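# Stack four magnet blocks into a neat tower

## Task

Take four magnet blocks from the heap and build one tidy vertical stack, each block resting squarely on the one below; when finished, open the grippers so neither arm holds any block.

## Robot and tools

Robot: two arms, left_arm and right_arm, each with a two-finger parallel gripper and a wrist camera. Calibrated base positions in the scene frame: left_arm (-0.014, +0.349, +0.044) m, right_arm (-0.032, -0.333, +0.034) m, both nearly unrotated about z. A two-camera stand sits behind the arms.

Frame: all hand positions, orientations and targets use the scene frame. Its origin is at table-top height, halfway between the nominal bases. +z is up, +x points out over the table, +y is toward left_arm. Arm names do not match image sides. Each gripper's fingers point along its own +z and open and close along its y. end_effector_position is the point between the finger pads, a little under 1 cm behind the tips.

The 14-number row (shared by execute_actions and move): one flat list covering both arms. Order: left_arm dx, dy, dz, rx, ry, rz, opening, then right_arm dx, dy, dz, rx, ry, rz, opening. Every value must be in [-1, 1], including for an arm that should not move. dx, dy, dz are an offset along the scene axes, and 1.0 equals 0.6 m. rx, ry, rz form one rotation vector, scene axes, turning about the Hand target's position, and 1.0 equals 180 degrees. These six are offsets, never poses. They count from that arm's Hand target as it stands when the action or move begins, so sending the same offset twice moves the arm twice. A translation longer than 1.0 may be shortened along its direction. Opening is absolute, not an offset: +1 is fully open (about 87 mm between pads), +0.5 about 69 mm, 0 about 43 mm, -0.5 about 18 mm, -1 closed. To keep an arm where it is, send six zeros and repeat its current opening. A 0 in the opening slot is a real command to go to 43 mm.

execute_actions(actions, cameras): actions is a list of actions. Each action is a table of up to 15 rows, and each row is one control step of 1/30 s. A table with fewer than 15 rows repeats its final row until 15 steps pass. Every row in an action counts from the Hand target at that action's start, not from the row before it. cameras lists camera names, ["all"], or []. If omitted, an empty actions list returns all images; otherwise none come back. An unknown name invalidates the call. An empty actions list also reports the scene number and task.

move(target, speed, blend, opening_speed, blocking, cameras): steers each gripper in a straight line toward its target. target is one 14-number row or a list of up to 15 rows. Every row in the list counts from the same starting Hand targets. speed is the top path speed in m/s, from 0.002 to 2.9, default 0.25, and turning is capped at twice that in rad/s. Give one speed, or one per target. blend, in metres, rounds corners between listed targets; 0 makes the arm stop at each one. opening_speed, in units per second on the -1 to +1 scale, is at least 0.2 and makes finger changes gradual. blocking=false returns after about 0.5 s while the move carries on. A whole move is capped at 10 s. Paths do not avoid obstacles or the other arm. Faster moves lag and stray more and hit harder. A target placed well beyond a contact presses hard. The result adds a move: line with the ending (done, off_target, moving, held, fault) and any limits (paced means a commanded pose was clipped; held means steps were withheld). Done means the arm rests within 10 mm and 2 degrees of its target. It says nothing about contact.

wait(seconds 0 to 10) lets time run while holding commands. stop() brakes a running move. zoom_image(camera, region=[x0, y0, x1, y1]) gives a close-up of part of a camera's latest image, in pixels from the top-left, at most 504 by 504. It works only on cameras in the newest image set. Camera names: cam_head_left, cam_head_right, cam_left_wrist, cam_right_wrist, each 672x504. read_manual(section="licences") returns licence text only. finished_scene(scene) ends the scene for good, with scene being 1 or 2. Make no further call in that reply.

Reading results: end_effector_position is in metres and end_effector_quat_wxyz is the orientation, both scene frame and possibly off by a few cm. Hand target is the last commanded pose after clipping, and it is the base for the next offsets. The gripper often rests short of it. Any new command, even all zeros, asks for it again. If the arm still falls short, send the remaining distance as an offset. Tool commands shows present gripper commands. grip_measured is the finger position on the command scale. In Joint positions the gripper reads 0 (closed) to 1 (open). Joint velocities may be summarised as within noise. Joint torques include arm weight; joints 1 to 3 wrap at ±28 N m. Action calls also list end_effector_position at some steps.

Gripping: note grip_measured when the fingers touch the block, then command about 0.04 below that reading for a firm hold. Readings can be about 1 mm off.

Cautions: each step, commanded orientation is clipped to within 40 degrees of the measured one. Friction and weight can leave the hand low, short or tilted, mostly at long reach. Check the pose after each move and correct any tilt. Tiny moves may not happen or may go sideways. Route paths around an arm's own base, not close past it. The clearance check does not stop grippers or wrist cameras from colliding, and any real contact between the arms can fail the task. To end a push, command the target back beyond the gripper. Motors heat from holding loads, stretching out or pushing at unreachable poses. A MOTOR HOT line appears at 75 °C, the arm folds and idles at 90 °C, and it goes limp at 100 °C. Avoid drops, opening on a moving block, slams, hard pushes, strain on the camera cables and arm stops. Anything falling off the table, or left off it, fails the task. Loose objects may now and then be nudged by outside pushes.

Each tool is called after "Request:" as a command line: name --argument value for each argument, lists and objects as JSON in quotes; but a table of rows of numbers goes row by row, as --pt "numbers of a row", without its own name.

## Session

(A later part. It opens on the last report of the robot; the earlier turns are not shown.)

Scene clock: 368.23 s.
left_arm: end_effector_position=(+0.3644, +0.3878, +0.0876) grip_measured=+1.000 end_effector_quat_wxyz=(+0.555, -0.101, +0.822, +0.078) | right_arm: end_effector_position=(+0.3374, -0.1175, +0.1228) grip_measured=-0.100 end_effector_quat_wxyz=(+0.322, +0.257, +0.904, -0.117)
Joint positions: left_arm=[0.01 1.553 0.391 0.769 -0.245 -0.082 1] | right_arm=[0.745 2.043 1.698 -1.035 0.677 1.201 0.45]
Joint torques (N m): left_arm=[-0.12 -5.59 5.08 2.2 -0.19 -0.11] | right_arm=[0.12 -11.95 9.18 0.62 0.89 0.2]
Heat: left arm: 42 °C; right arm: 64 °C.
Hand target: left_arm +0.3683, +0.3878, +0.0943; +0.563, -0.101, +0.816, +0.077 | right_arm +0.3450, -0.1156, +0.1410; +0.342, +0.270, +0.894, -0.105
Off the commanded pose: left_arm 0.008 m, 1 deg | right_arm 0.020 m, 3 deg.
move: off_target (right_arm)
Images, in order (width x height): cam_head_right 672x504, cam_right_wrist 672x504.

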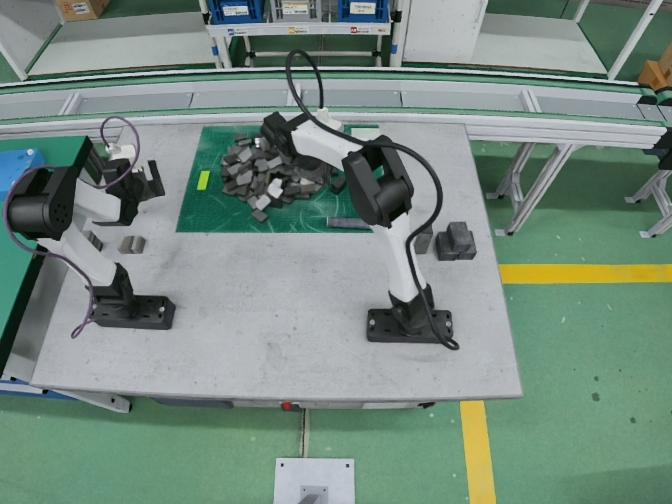

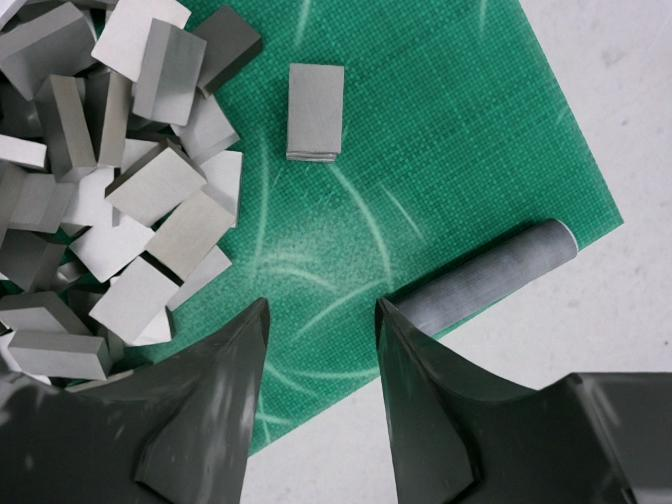

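Request:
move --target '[0,0,0,0,0,0,1,0.047,0.173,-0.115,0.144,0.100,-0.230,0.1]' --speed 0.3 --cameras '["cam_right_wrist"]'

Scene clock: 389.47 s.
left_arm: end_effector_position=(+0.3644, +0.3878, +0.0876) grip_measured=+1.000 end_effector_quat_wxyz=(+0.555, -0.101, +0.822, +0.078) | right_arm: end_effector_position=(+0.3707, -0.0124, +0.0665) grip_measured=+0.100 end_effector_quat_wxyz=(+0.088, +0.606, +0.790, -0.028)
Joint positions: left_arm=[0.01 1.553 0.391 0.769 -0.245 -0.082 1] | right_arm=[0.691 2.665 2.629 -1.545 0.185 1.97 0.55]
Joint torques (N m): left_arm=[-0.2 -5.59 5.09 2.21 -0.2 -0.11] | right_arm=[-0.32 -13.19 8.39 0.02 0.22 0.15]
Heat: left arm: 42 °C; right arm: 64 °C.
Hand target: left_arm +0.3683, +0.3878, +0.0943; +0.563, -0.101, +0.816, +0.077 | right_arm +0.3732, -0.0118, +0.0721; +0.076, +0.613, +0.784, -0.059
Off the commanded pose: left_arm 0.008 m, 1 deg | right_arm 0.006 m, 4 deg.
joint sent to its limit (right arm) — joint 4 (wrist pitch), lower limit. The joint targets are off in orientation, not in position.
move: off_target (right_arm)
Images, in order (width x height): cam_right_wrist 672x504.

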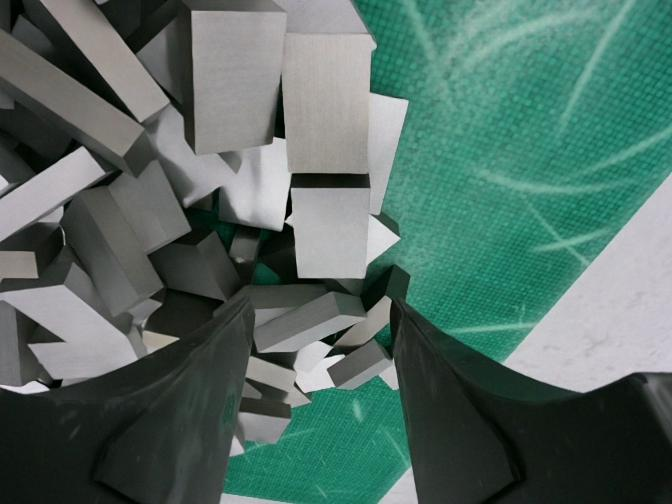

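Request:
move --target '[0,0,0,0,0,0,1,0.003,-0.006,-0.06,0,0,0,0.05]' --speed 0.1 --cameras '["cam_right_wrist"]'

Scene clock: 399.63 s.
left_arm: end_effector_position=(+0.3644, +0.3878, +0.0876) grip_measured=+1.000 end_effector_quat_wxyz=(+0.555, -0.101, +0.822, +0.078) | right_arm: end_effector_position=(+0.3711, -0.0178, +0.0297) grip_measured=+0.050 end_effector_quat_wxyz=(+0.080, +0.607, +0.789, -0.059)
Joint positions: left_arm=[0.01 1.553 0.391 0.769 -0.245 -0.082 1] | right_arm=[0.682 2.76 2.669 -1.553 0.185 1.971 0.525]
Joint torques (N m): left_arm=[-0.24 -5.7 5.12 2.21 -0.17 -0.09] | right_arm=[-0.18 -13.7 8.34 -0.02 0.21 0.13]
Heat: left arm: 42 °C; right arm: 65 °C.
Hand target: left_arm +0.3683, +0.3878, +0.0943; +0.563, -0.101, +0.816, +0.077 | right_arm +0.3750, -0.0154, +0.0361; +0.076, +0.613, +0.784, -0.059
Off the commanded pose: left_arm 0.008 m, 1 deg | right_arm 0.008 m, 1 deg.
joint sent to its limit (right arm) — joint 4 (wrist pitch), lower limit. The joint targets still meet the commanded pose.
move: done
Images, in order (width x height): cam_right_wrist 672x504.

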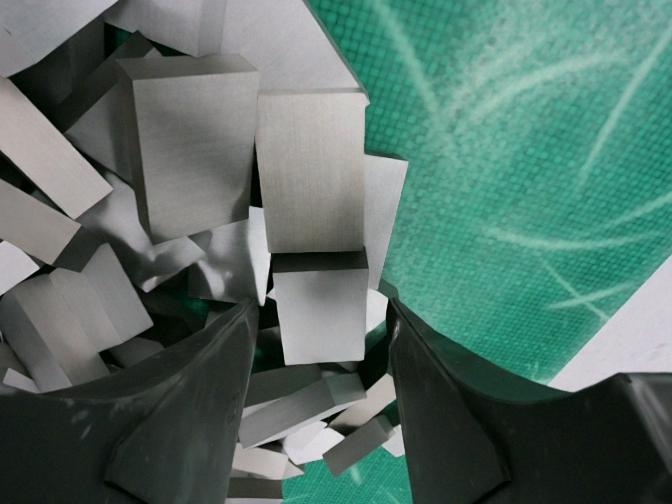

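Request:
move --pt "0 0 0 0 0 0 1 0 0 0 0 0 0 0.05" --pt "0 0 0 0 0 0 1 0 0 0 0 0 0 -0.4" --pt "0 0 0 0 0 0 1 0 0 0.12 0 0 0 -0.4" --pt "0 0 0 0 0 0 1 0.06 -0.238 0.09 0 0 0.217 -0.4" --speed '[0.1,0.1,0.15,0.25]' --blend '[0,0,0.02,0]' --opening_speed 0.9 --cameras '["cam_right_wrist"]'

Request:
zoom_image --camera "cam_right_wrist" --region '[230, 160, 430, 380]'

Scene clock: 412.10 s.
left_arm: end_effector_position=(+0.3644, +0.3878, +0.0876) grip_measured=+1.000 end_effector_quat_wxyz=(+0.555, -0.101, +0.822, +0.078) | right_arm: end_effector_position=(+0.4065, -0.1631, +0.0698) grip_measured=-0.307 end_effector_quat_wxyz=(+0.072, +0.320, +0.943, -0.054)
Joint positions: left_arm=[0.01 1.553 0.391 0.769 -0.245 -0.082 1] | right_arm=[0.39 2.49 2.311 -1.348 0.175 1.01 0.346]
Joint torques (N m): left_arm=[-0.1 -5.63 5.09 2.18 -0.18 -0.09] | right_arm=[0.34 -17.89 5.39 0.65 0.17 -0.14]
Heat: left arm: 43 °C; right arm: 65 °C.
Hand target: left_arm +0.3683, +0.3878, +0.0943; +0.563, -0.101, +0.816, +0.077 | right_arm +0.4110, -0.1582, +0.0900; +0.091, +0.316, +0.944, -0.030
Off the commanded pose: left_arm 0.008 m, 1 deg | right_arm 0.021 m, 3 deg.
move: off_target (right_arm)
Images, in order (width x height): cam_right_wrist 672x504.

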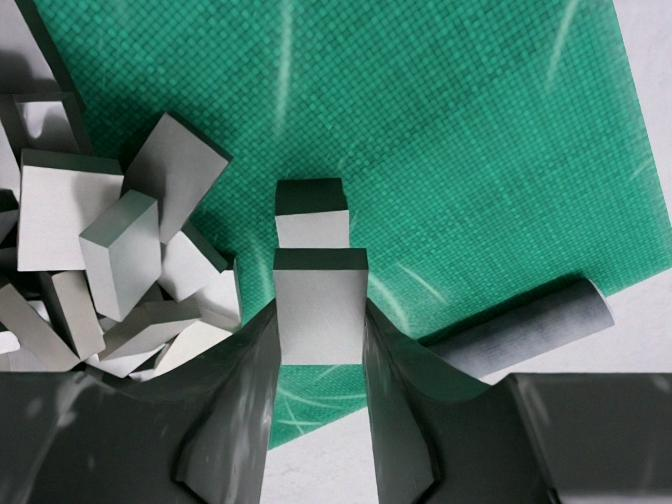

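Scaled by 2.291 from the camera's 672x504 image, which has a finer 960x720 frame.

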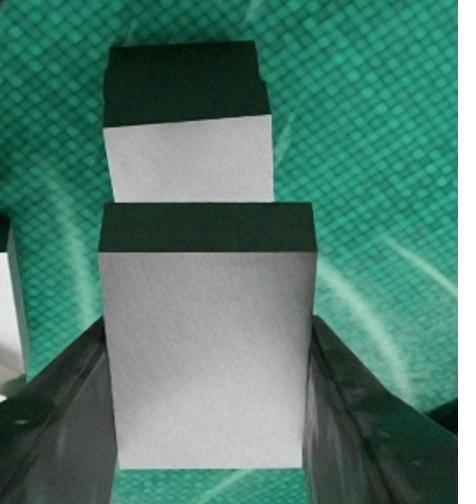

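Request:
move --target '[0,0,0,0,0,0,1,-0.011,0.011,-0.037,0,0,0.029,-0.4]' --speed 0.12 --cameras '["cam_right_wrist"]'

Request:
zoom_image --camera "cam_right_wrist" --region '[230, 160, 430, 380]'

Scene clock: 422.33 s.
left_arm: end_effector_position=(+0.3644, +0.3878, +0.0876) grip_measured=+1.000 end_effector_quat_wxyz=(+0.555, -0.101, +0.822, +0.078) | right_arm: end_effector_position=(+0.3994, -0.1572, +0.0491) grip_measured=-0.307 end_effector_quat_wxyz=(+0.074, +0.277, +0.957, -0.048)
Joint positions: left_arm=[0.01 1.553 0.391 0.769 -0.245 -0.082 1] | right_arm=[0.408 2.456 2.167 -1.224 0.166 0.937 0.346]
Joint torques (N m): left_arm=[-0.13 -5.65 5.05 2.21 -0.19 -0.11] | right_arm=[0.4 -17.63 5.49 0.69 0.16 -0.11]
Heat: left arm: 43 °C; right arm: 67 °C.
Hand target: left_arm +0.3683, +0.3878, +0.0943; +0.563, -0.101, +0.816, +0.077 | right_arm +0.4044, -0.1515, +0.0679; +0.092, +0.273, +0.957, -0.026
Off the commanded pose: left_arm 0.008 m, 1 deg | right_arm 0.020 m, 3 deg.
move: off_target (right_arm)
Images, in order (width x height): cam_right_wrist 672x504.

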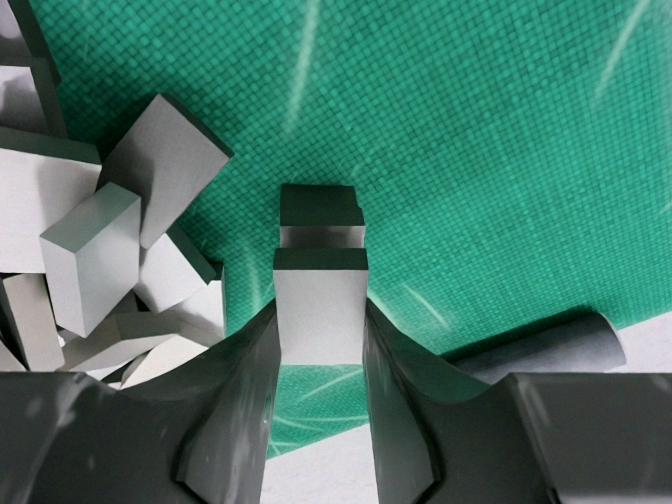

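Scaled by 2.291 from the camera's 672x504 image, which has a finer 960x720 frame.

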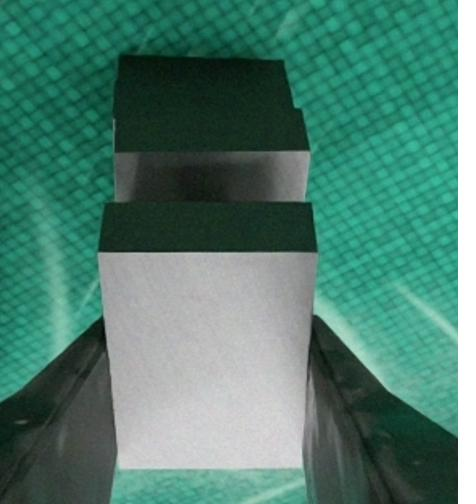

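Request:
move --target '[0,0,0,0,0,0,1,0.003,-0.001,-0.013,0,0,0,-0.4]' --speed 0.08 --cameras '["cam_right_wrist"]'

Request:
zoom_image --camera "cam_right_wrist" --region '[230, 160, 430, 380]'

Scene clock: 429.20 s.
left_arm: end_effector_position=(+0.3644, +0.3878, +0.0876) grip_measured=+1.000 end_effector_quat_wxyz=(+0.555, -0.101, +0.822, +0.078) | right_arm: end_effector_position=(+0.4015, -0.1564, +0.0455) grip_measured=-0.307 end_effector_quat_wxyz=(+0.077, +0.276, +0.957, -0.045)
Joint positions: left_arm=[0.01 1.553 0.391 0.769 -0.245 -0.082 1] | right_arm=[0.408 2.456 2.153 -1.2 0.166 0.935 0.346]
Joint torques (N m): left_arm=[-0.17 -5.68 5.09 2.18 -0.18 -0.11] | right_arm=[0.21 -16.58 5.45 0.74 0.16 -0.12]
Heat: left arm: 43 °C; right arm: 68 °C.
Hand target: left_arm +0.3683, +0.3878, +0.0943; +0.563, -0.101, +0.816, +0.077 | right_arm +0.4062, -0.1521, +0.0600; +0.092, +0.273, +0.957, -0.026
Off the commanded pose: left_arm 0.008 m, 1 deg | right_arm 0.016 m, 3 deg.
move: off_target (right_arm)
Images, in order (width x height): cam_right_wrist 672x504.

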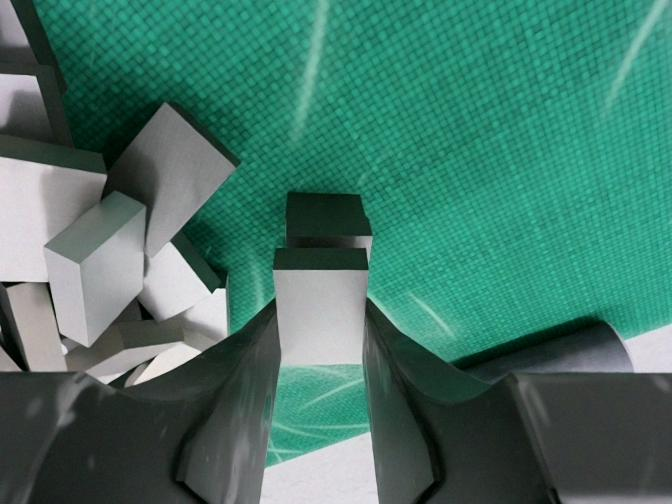

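Scaled by 2.291 from the camera's 672x504 image, which has a finer 960x720 frame.

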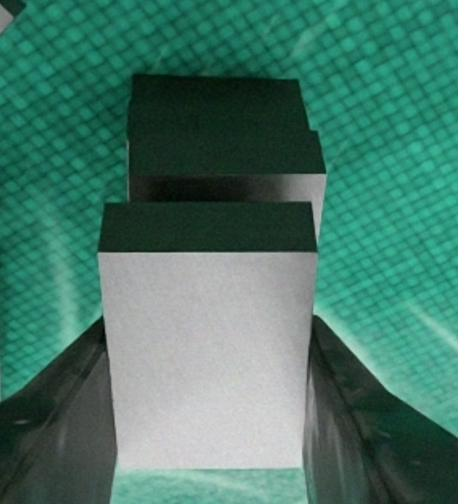

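Request:
move --target '[0,0,0,0,0,0,1,-0.001,-0.007,-0.013,0,0,0,-0.4]' --speed 0.08 --cameras '["cam_right_wrist"]'

Request:
zoom_image --camera "cam_right_wrist" --region '[230, 160, 430, 380]'

Scene clock: 434.00 s.
left_arm: end_effector_position=(+0.3644, +0.3878, +0.0876) grip_measured=+1.000 end_effector_quat_wxyz=(+0.555, -0.101, +0.822, +0.078) | right_arm: end_effector_position=(+0.4006, -0.1565, +0.0429) grip_measured=-0.307 end_effector_quat_wxyz=(+0.080, +0.273, +0.958, -0.041)
Joint positions: left_arm=[0.01 1.553 0.391 0.769 -0.245 -0.082 1] | right_arm=[0.408 2.44 2.115 -1.168 0.164 0.926 0.346]
Joint torques (N m): left_arm=[-0.09 -5.61 5.14 2.2 -0.19 -0.1] | right_arm=[-0.44 -15.72 4.85 0.83 0.18 -0.08]
Heat: left arm: 43 °C; right arm: 69 °C.
Hand target: left_arm +0.3683, +0.3878, +0.0943; +0.563, -0.101, +0.816, +0.077 | right_arm +0.4056, -0.1563, +0.0521; +0.092, +0.273, +0.957, -0.026
Off the commanded pose: left_arm 0.008 m, 1 deg | right_arm 0.011 m, 2 deg.
move: off_target (right_arm)
Images, in order (width x height): cam_right_wrist 672x504.

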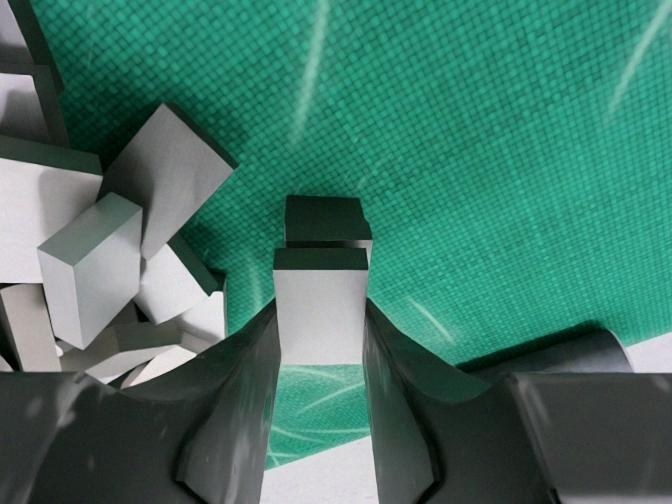

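Scaled by 2.291 from the camera's 672x504 image, which has a finer 960x720 frame.

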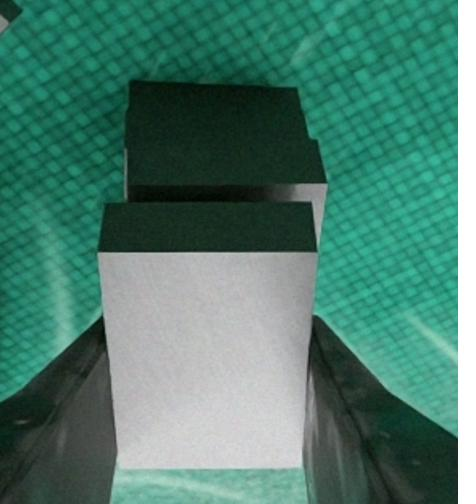

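Request:
move --target '[0,0,0,0,0,0,1,-0.002,-0.006,-0.006,0,0,0,-0.4]' --speed 0.08 --cameras '["cam_right_wrist"]'

Request:
zoom_image --camera "cam_right_wrist" --region '[230, 160, 430, 380]'

Scene clock: 437.87 s.
left_arm: end_effector_position=(+0.3644, +0.3878, +0.0876) grip_measured=+1.000 end_effector_quat_wxyz=(+0.555, -0.101, +0.822, +0.078) | right_arm: end_effector_position=(+0.4000, -0.1587, +0.0425) grip_measured=-0.307 end_effector_quat_wxyz=(+0.082, +0.273, +0.958, -0.038)
Joint positions: left_arm=[0.01 1.553 0.391 0.769 -0.245 -0.082 1] | right_arm=[0.402 2.423 2.083 -1.145 0.159 0.921 0.346]
Joint torques (N m): left_arm=[-0.08 -5.6 5.12 2.18 -0.17 -0.1] | right_arm=[-0.53 -15.13 4.49 0.88 0.23 -0.1]
Heat: left arm: 43 °C; right arm: 69 °C.
Hand target: left_arm +0.3683, +0.3878, +0.0943; +0.563, -0.101, +0.816, +0.077 | right_arm +0.4044, -0.1600, +0.0486; +0.092, +0.273, +0.957, -0.026
Off the commanded pose: left_arm 0.008 m, 1 deg | right_arm 0.008 m, 2 deg.
move: done
Images, in order (width x height): cam_right_wrist 672x504.

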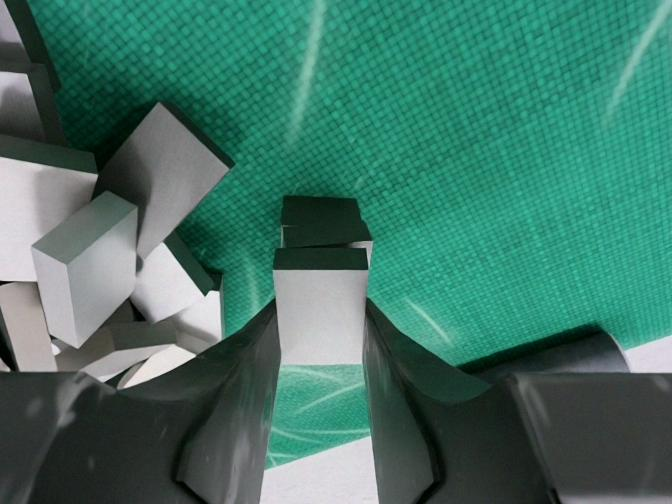

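Scaled by 2.291 from the camera's 672x504 image, which has a finer 960x720 frame.

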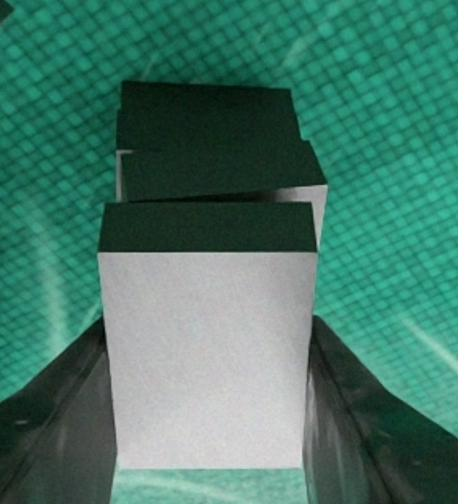

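Request:
move --pt "0 0 0 0 0 0 1 0 0.002 0 0 0 0 -0.4" --pt "0 0 0 0 0 0 1 0 0.002 0 0 0 0 0.08" --pt "0 0 0 0 0 0 1 0.001 -0.001 -0.025 0 0 0 0.08" --speed 0.06 --opening_speed 0.5 --cameras '["cam_right_wrist"]'

Request:
zoom_image --camera "cam_right_wrist" --region '[220, 140, 440, 380]'

Scene clock: 448.77 s.
left_arm: end_effector_position=(+0.3644, +0.3878, +0.0876) grip_measured=+1.000 end_effector_quat_wxyz=(+0.555, -0.101, +0.822, +0.078) | right_arm: end_effector_position=(+0.4010, -0.1600, +0.0300) grip_measured=+0.080 end_effector_quat_wxyz=(+0.085, +0.274, +0.957, -0.035)
Joint positions: left_arm=[0.01 1.553 0.391 0.769 -0.245 -0.082 1] | right_arm=[0.399 2.423 2.033 -1.087 0.158 0.919 0.54]
Joint torques (N m): left_arm=[-0.17 -5.59 5.09 2.19 -0.18 -0.11] | right_arm=[-0.36 -14.08 5.27 0.84 0.23 -0.1]
Heat: left arm: 43 °C; right arm: 70 °C.
Hand target: left_arm +0.3683, +0.3878, +0.0943; +0.563, -0.101, +0.816, +0.077 | right_arm +0.4050, -0.1606, +0.0335; +0.092, +0.273, +0.957, -0.026
Off the commanded pose: left_arm 0.008 m, 1 deg | right_arm 0.005 m, 1 deg.
move: done
Images, in order (width x height): cam_right_wrist 672x504.

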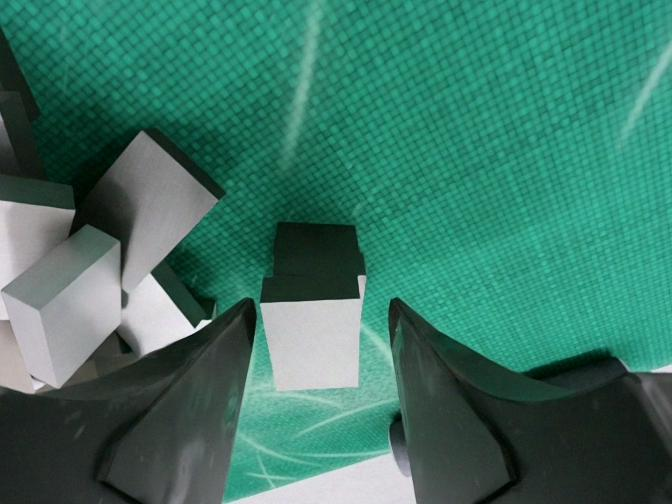

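Scaled by 2.100 from the camera's 672x504 image, which has a finer 960x720 frame.

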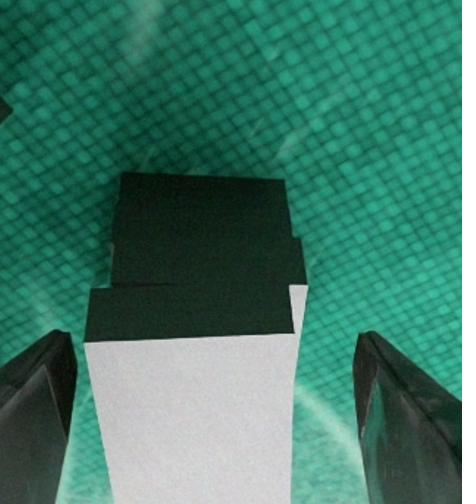

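Request:
move --pt "0 0 0 0 0 0 1 -0.001 -0.001 -0.018 0 0 0 0.08" --pt "0 0 0 0 0 0 1 -0.001 -0.001 -0.018 0 0 0 -0.33" --pt "0 0 0 0 0 0 1 -0.001 -0.001 -0.018 0 0 0 0.05" --pt "0 0 0 0 0 0 1 -0.07 0.05 0.2 0 0 0 0.05" --speed '[0.06,0.06,0.1,0.15]' --opening_speed 0.35 --cameras '["cam_right_wrist"]'

Request:
zoom_image --camera "cam_right_wrist" --region '[220, 40, 420, 240]'

Scene clock: 457.80 s.
left_arm: end_effector_position=(+0.3644, +0.3878, +0.0876) grip_measured=+1.000 end_effector_quat_wxyz=(+0.555, -0.101, +0.822, +0.078) | right_arm: end_effector_position=(+0.3601, -0.1323, +0.1366) grip_measured=+0.050 end_effector_quat_wxyz=(+0.076, +0.267, +0.960, -0.037)
Joint positions: left_arm=[0.01 1.553 0.391 0.769 -0.245 -0.082 1] | right_arm=[0.486 2.319 2.274 -1.461 0.156 0.994 0.525]
Joint torques (N m): left_arm=[-0.17 -5.68 5.03 2.21 -0.19 -0.12] | right_arm=[0.42 -14.12 8.79 0.35 0.39 0.16]
Heat: left arm: 43 °C; right arm: 71 °C.
Hand target: left_arm +0.3683, +0.3878, +0.0943; +0.563, -0.101, +0.816, +0.077 | right_arm +0.3630, -0.1305, +0.1536; +0.092, +0.273, +0.957, -0.026
Off the commanded pose: left_arm 0.008 m, 1 deg | right_arm 0.017 m, 2 deg.
move: off_target (right_arm)
Images, in order (width x height): cam_right_wrist 672x504.

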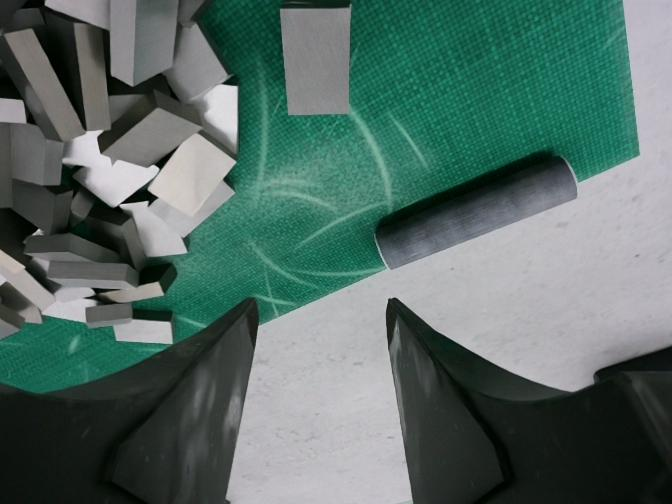

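Scaled by 2.520 from the camera's 672x504 image, which has a finer 960x720 frame.

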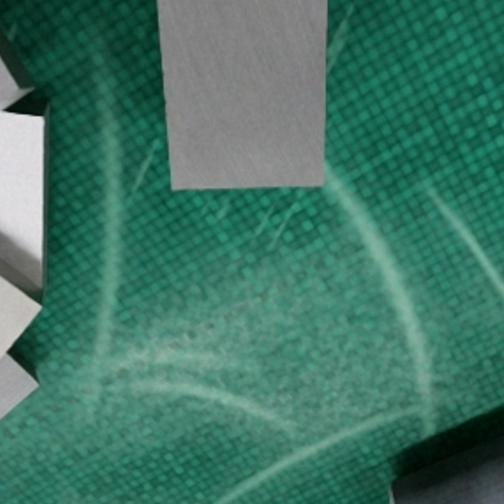

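Request:
move --target '[0,0,0,0,0,0,1,0.0,-0.12,0.05,-0.06,-0.08,0,0.05]' --speed 0.3 --cameras '["cam_right_wrist","cam_head_right","cam_head_left"]'

Request:
zoom_image --camera "cam_head_left" --region '[290, 160, 350, 210]'

Scene clock: 463.27 s.
left_arm: end_effector_position=(+0.3644, +0.3878, +0.0876) grip_measured=+1.000 end_effector_quat_wxyz=(+0.555, -0.101, +0.822, +0.078) | right_arm: end_effector_position=(+0.3595, -0.1991, +0.1727) grip_measured=+0.050 end_effector_quat_wxyz=(+0.215, +0.263, +0.936, -0.087)
Joint positions: left_arm=[0.01 1.553 0.391 0.769 -0.245 -0.082 1] | right_arm=[0.455 1.997 1.882 -1.223 0.41 0.925 0.525]
Joint torques (N m): left_arm=[-0.14 -5.67 5.04 2.19 -0.21 -0.11] | right_arm=[-0.06 -12.97 5.44 1.11 0.71 -0.08]
Heat: left arm: 43 °C; right arm: 72 °C.
Hand target: left_arm +0.3683, +0.3878, +0.0943; +0.563, -0.101, +0.816, +0.077 | right_arm +0.3630, -0.2026, +0.1837; +0.237, +0.264, +0.931, -0.082
Off the commanded pose: left_arm 0.008 m, 1 deg | right_arm 0.012 m, 3 deg.
move: off_target (right_arm)
Images, in order (width x height): cam_head_left 672x504, cam_head_right 672x504, cam_right_wrist 672x504.

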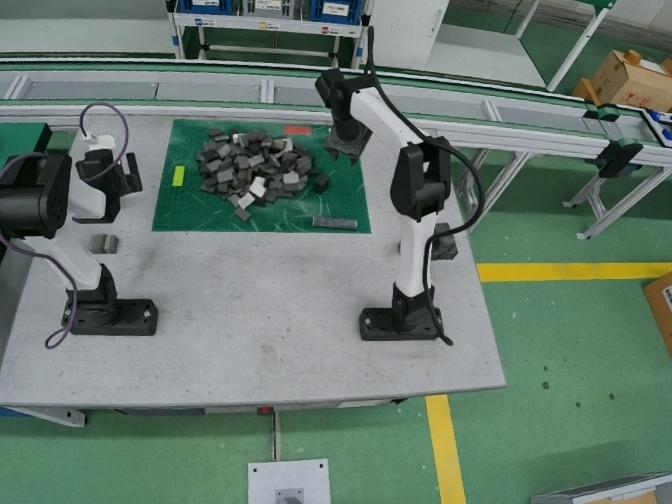

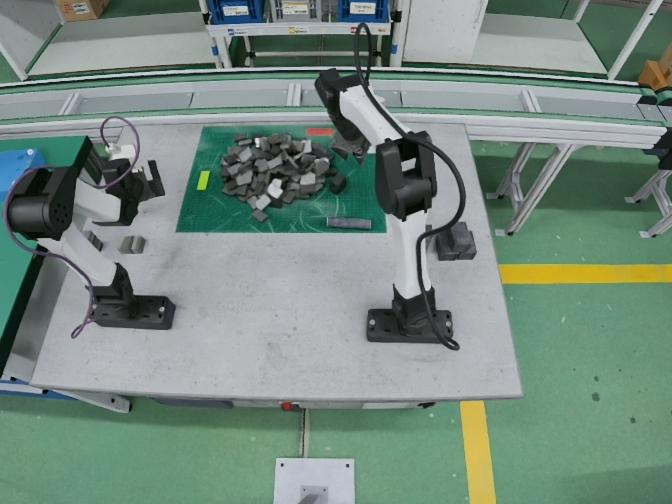

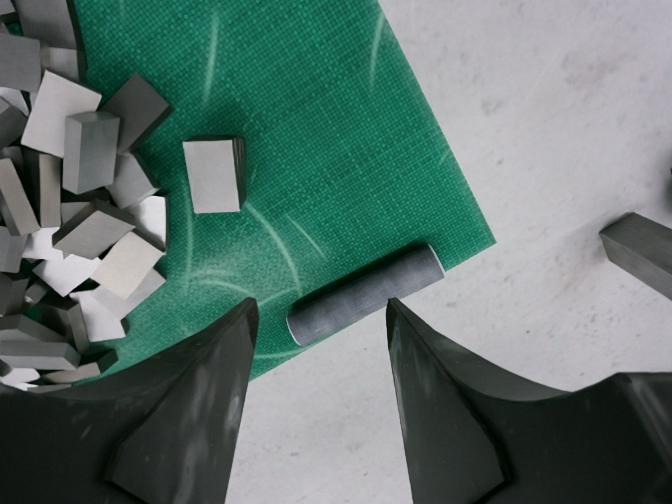

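Scaled by 8.400 from the camera's 672x504 image, which has a finer 960x720 frame.

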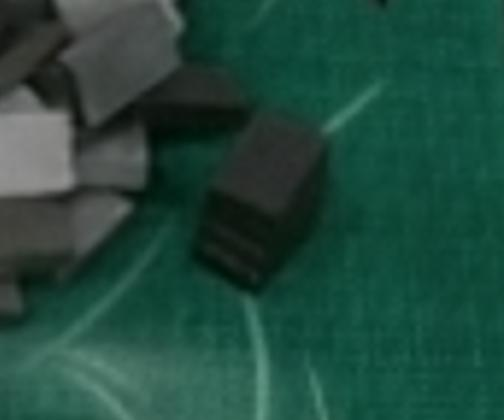

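Request:
zoom_image --camera "cam_right_wrist" --region '[160, 110, 280, 230]'

Scaled by 4.200 from the camera's 672x504 image, which has a finer 960x720 frame.

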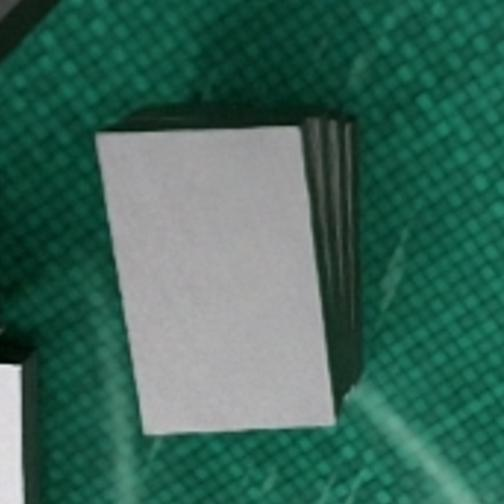

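Request:
finished_scene --scene 2

The scene is finished: the task was done.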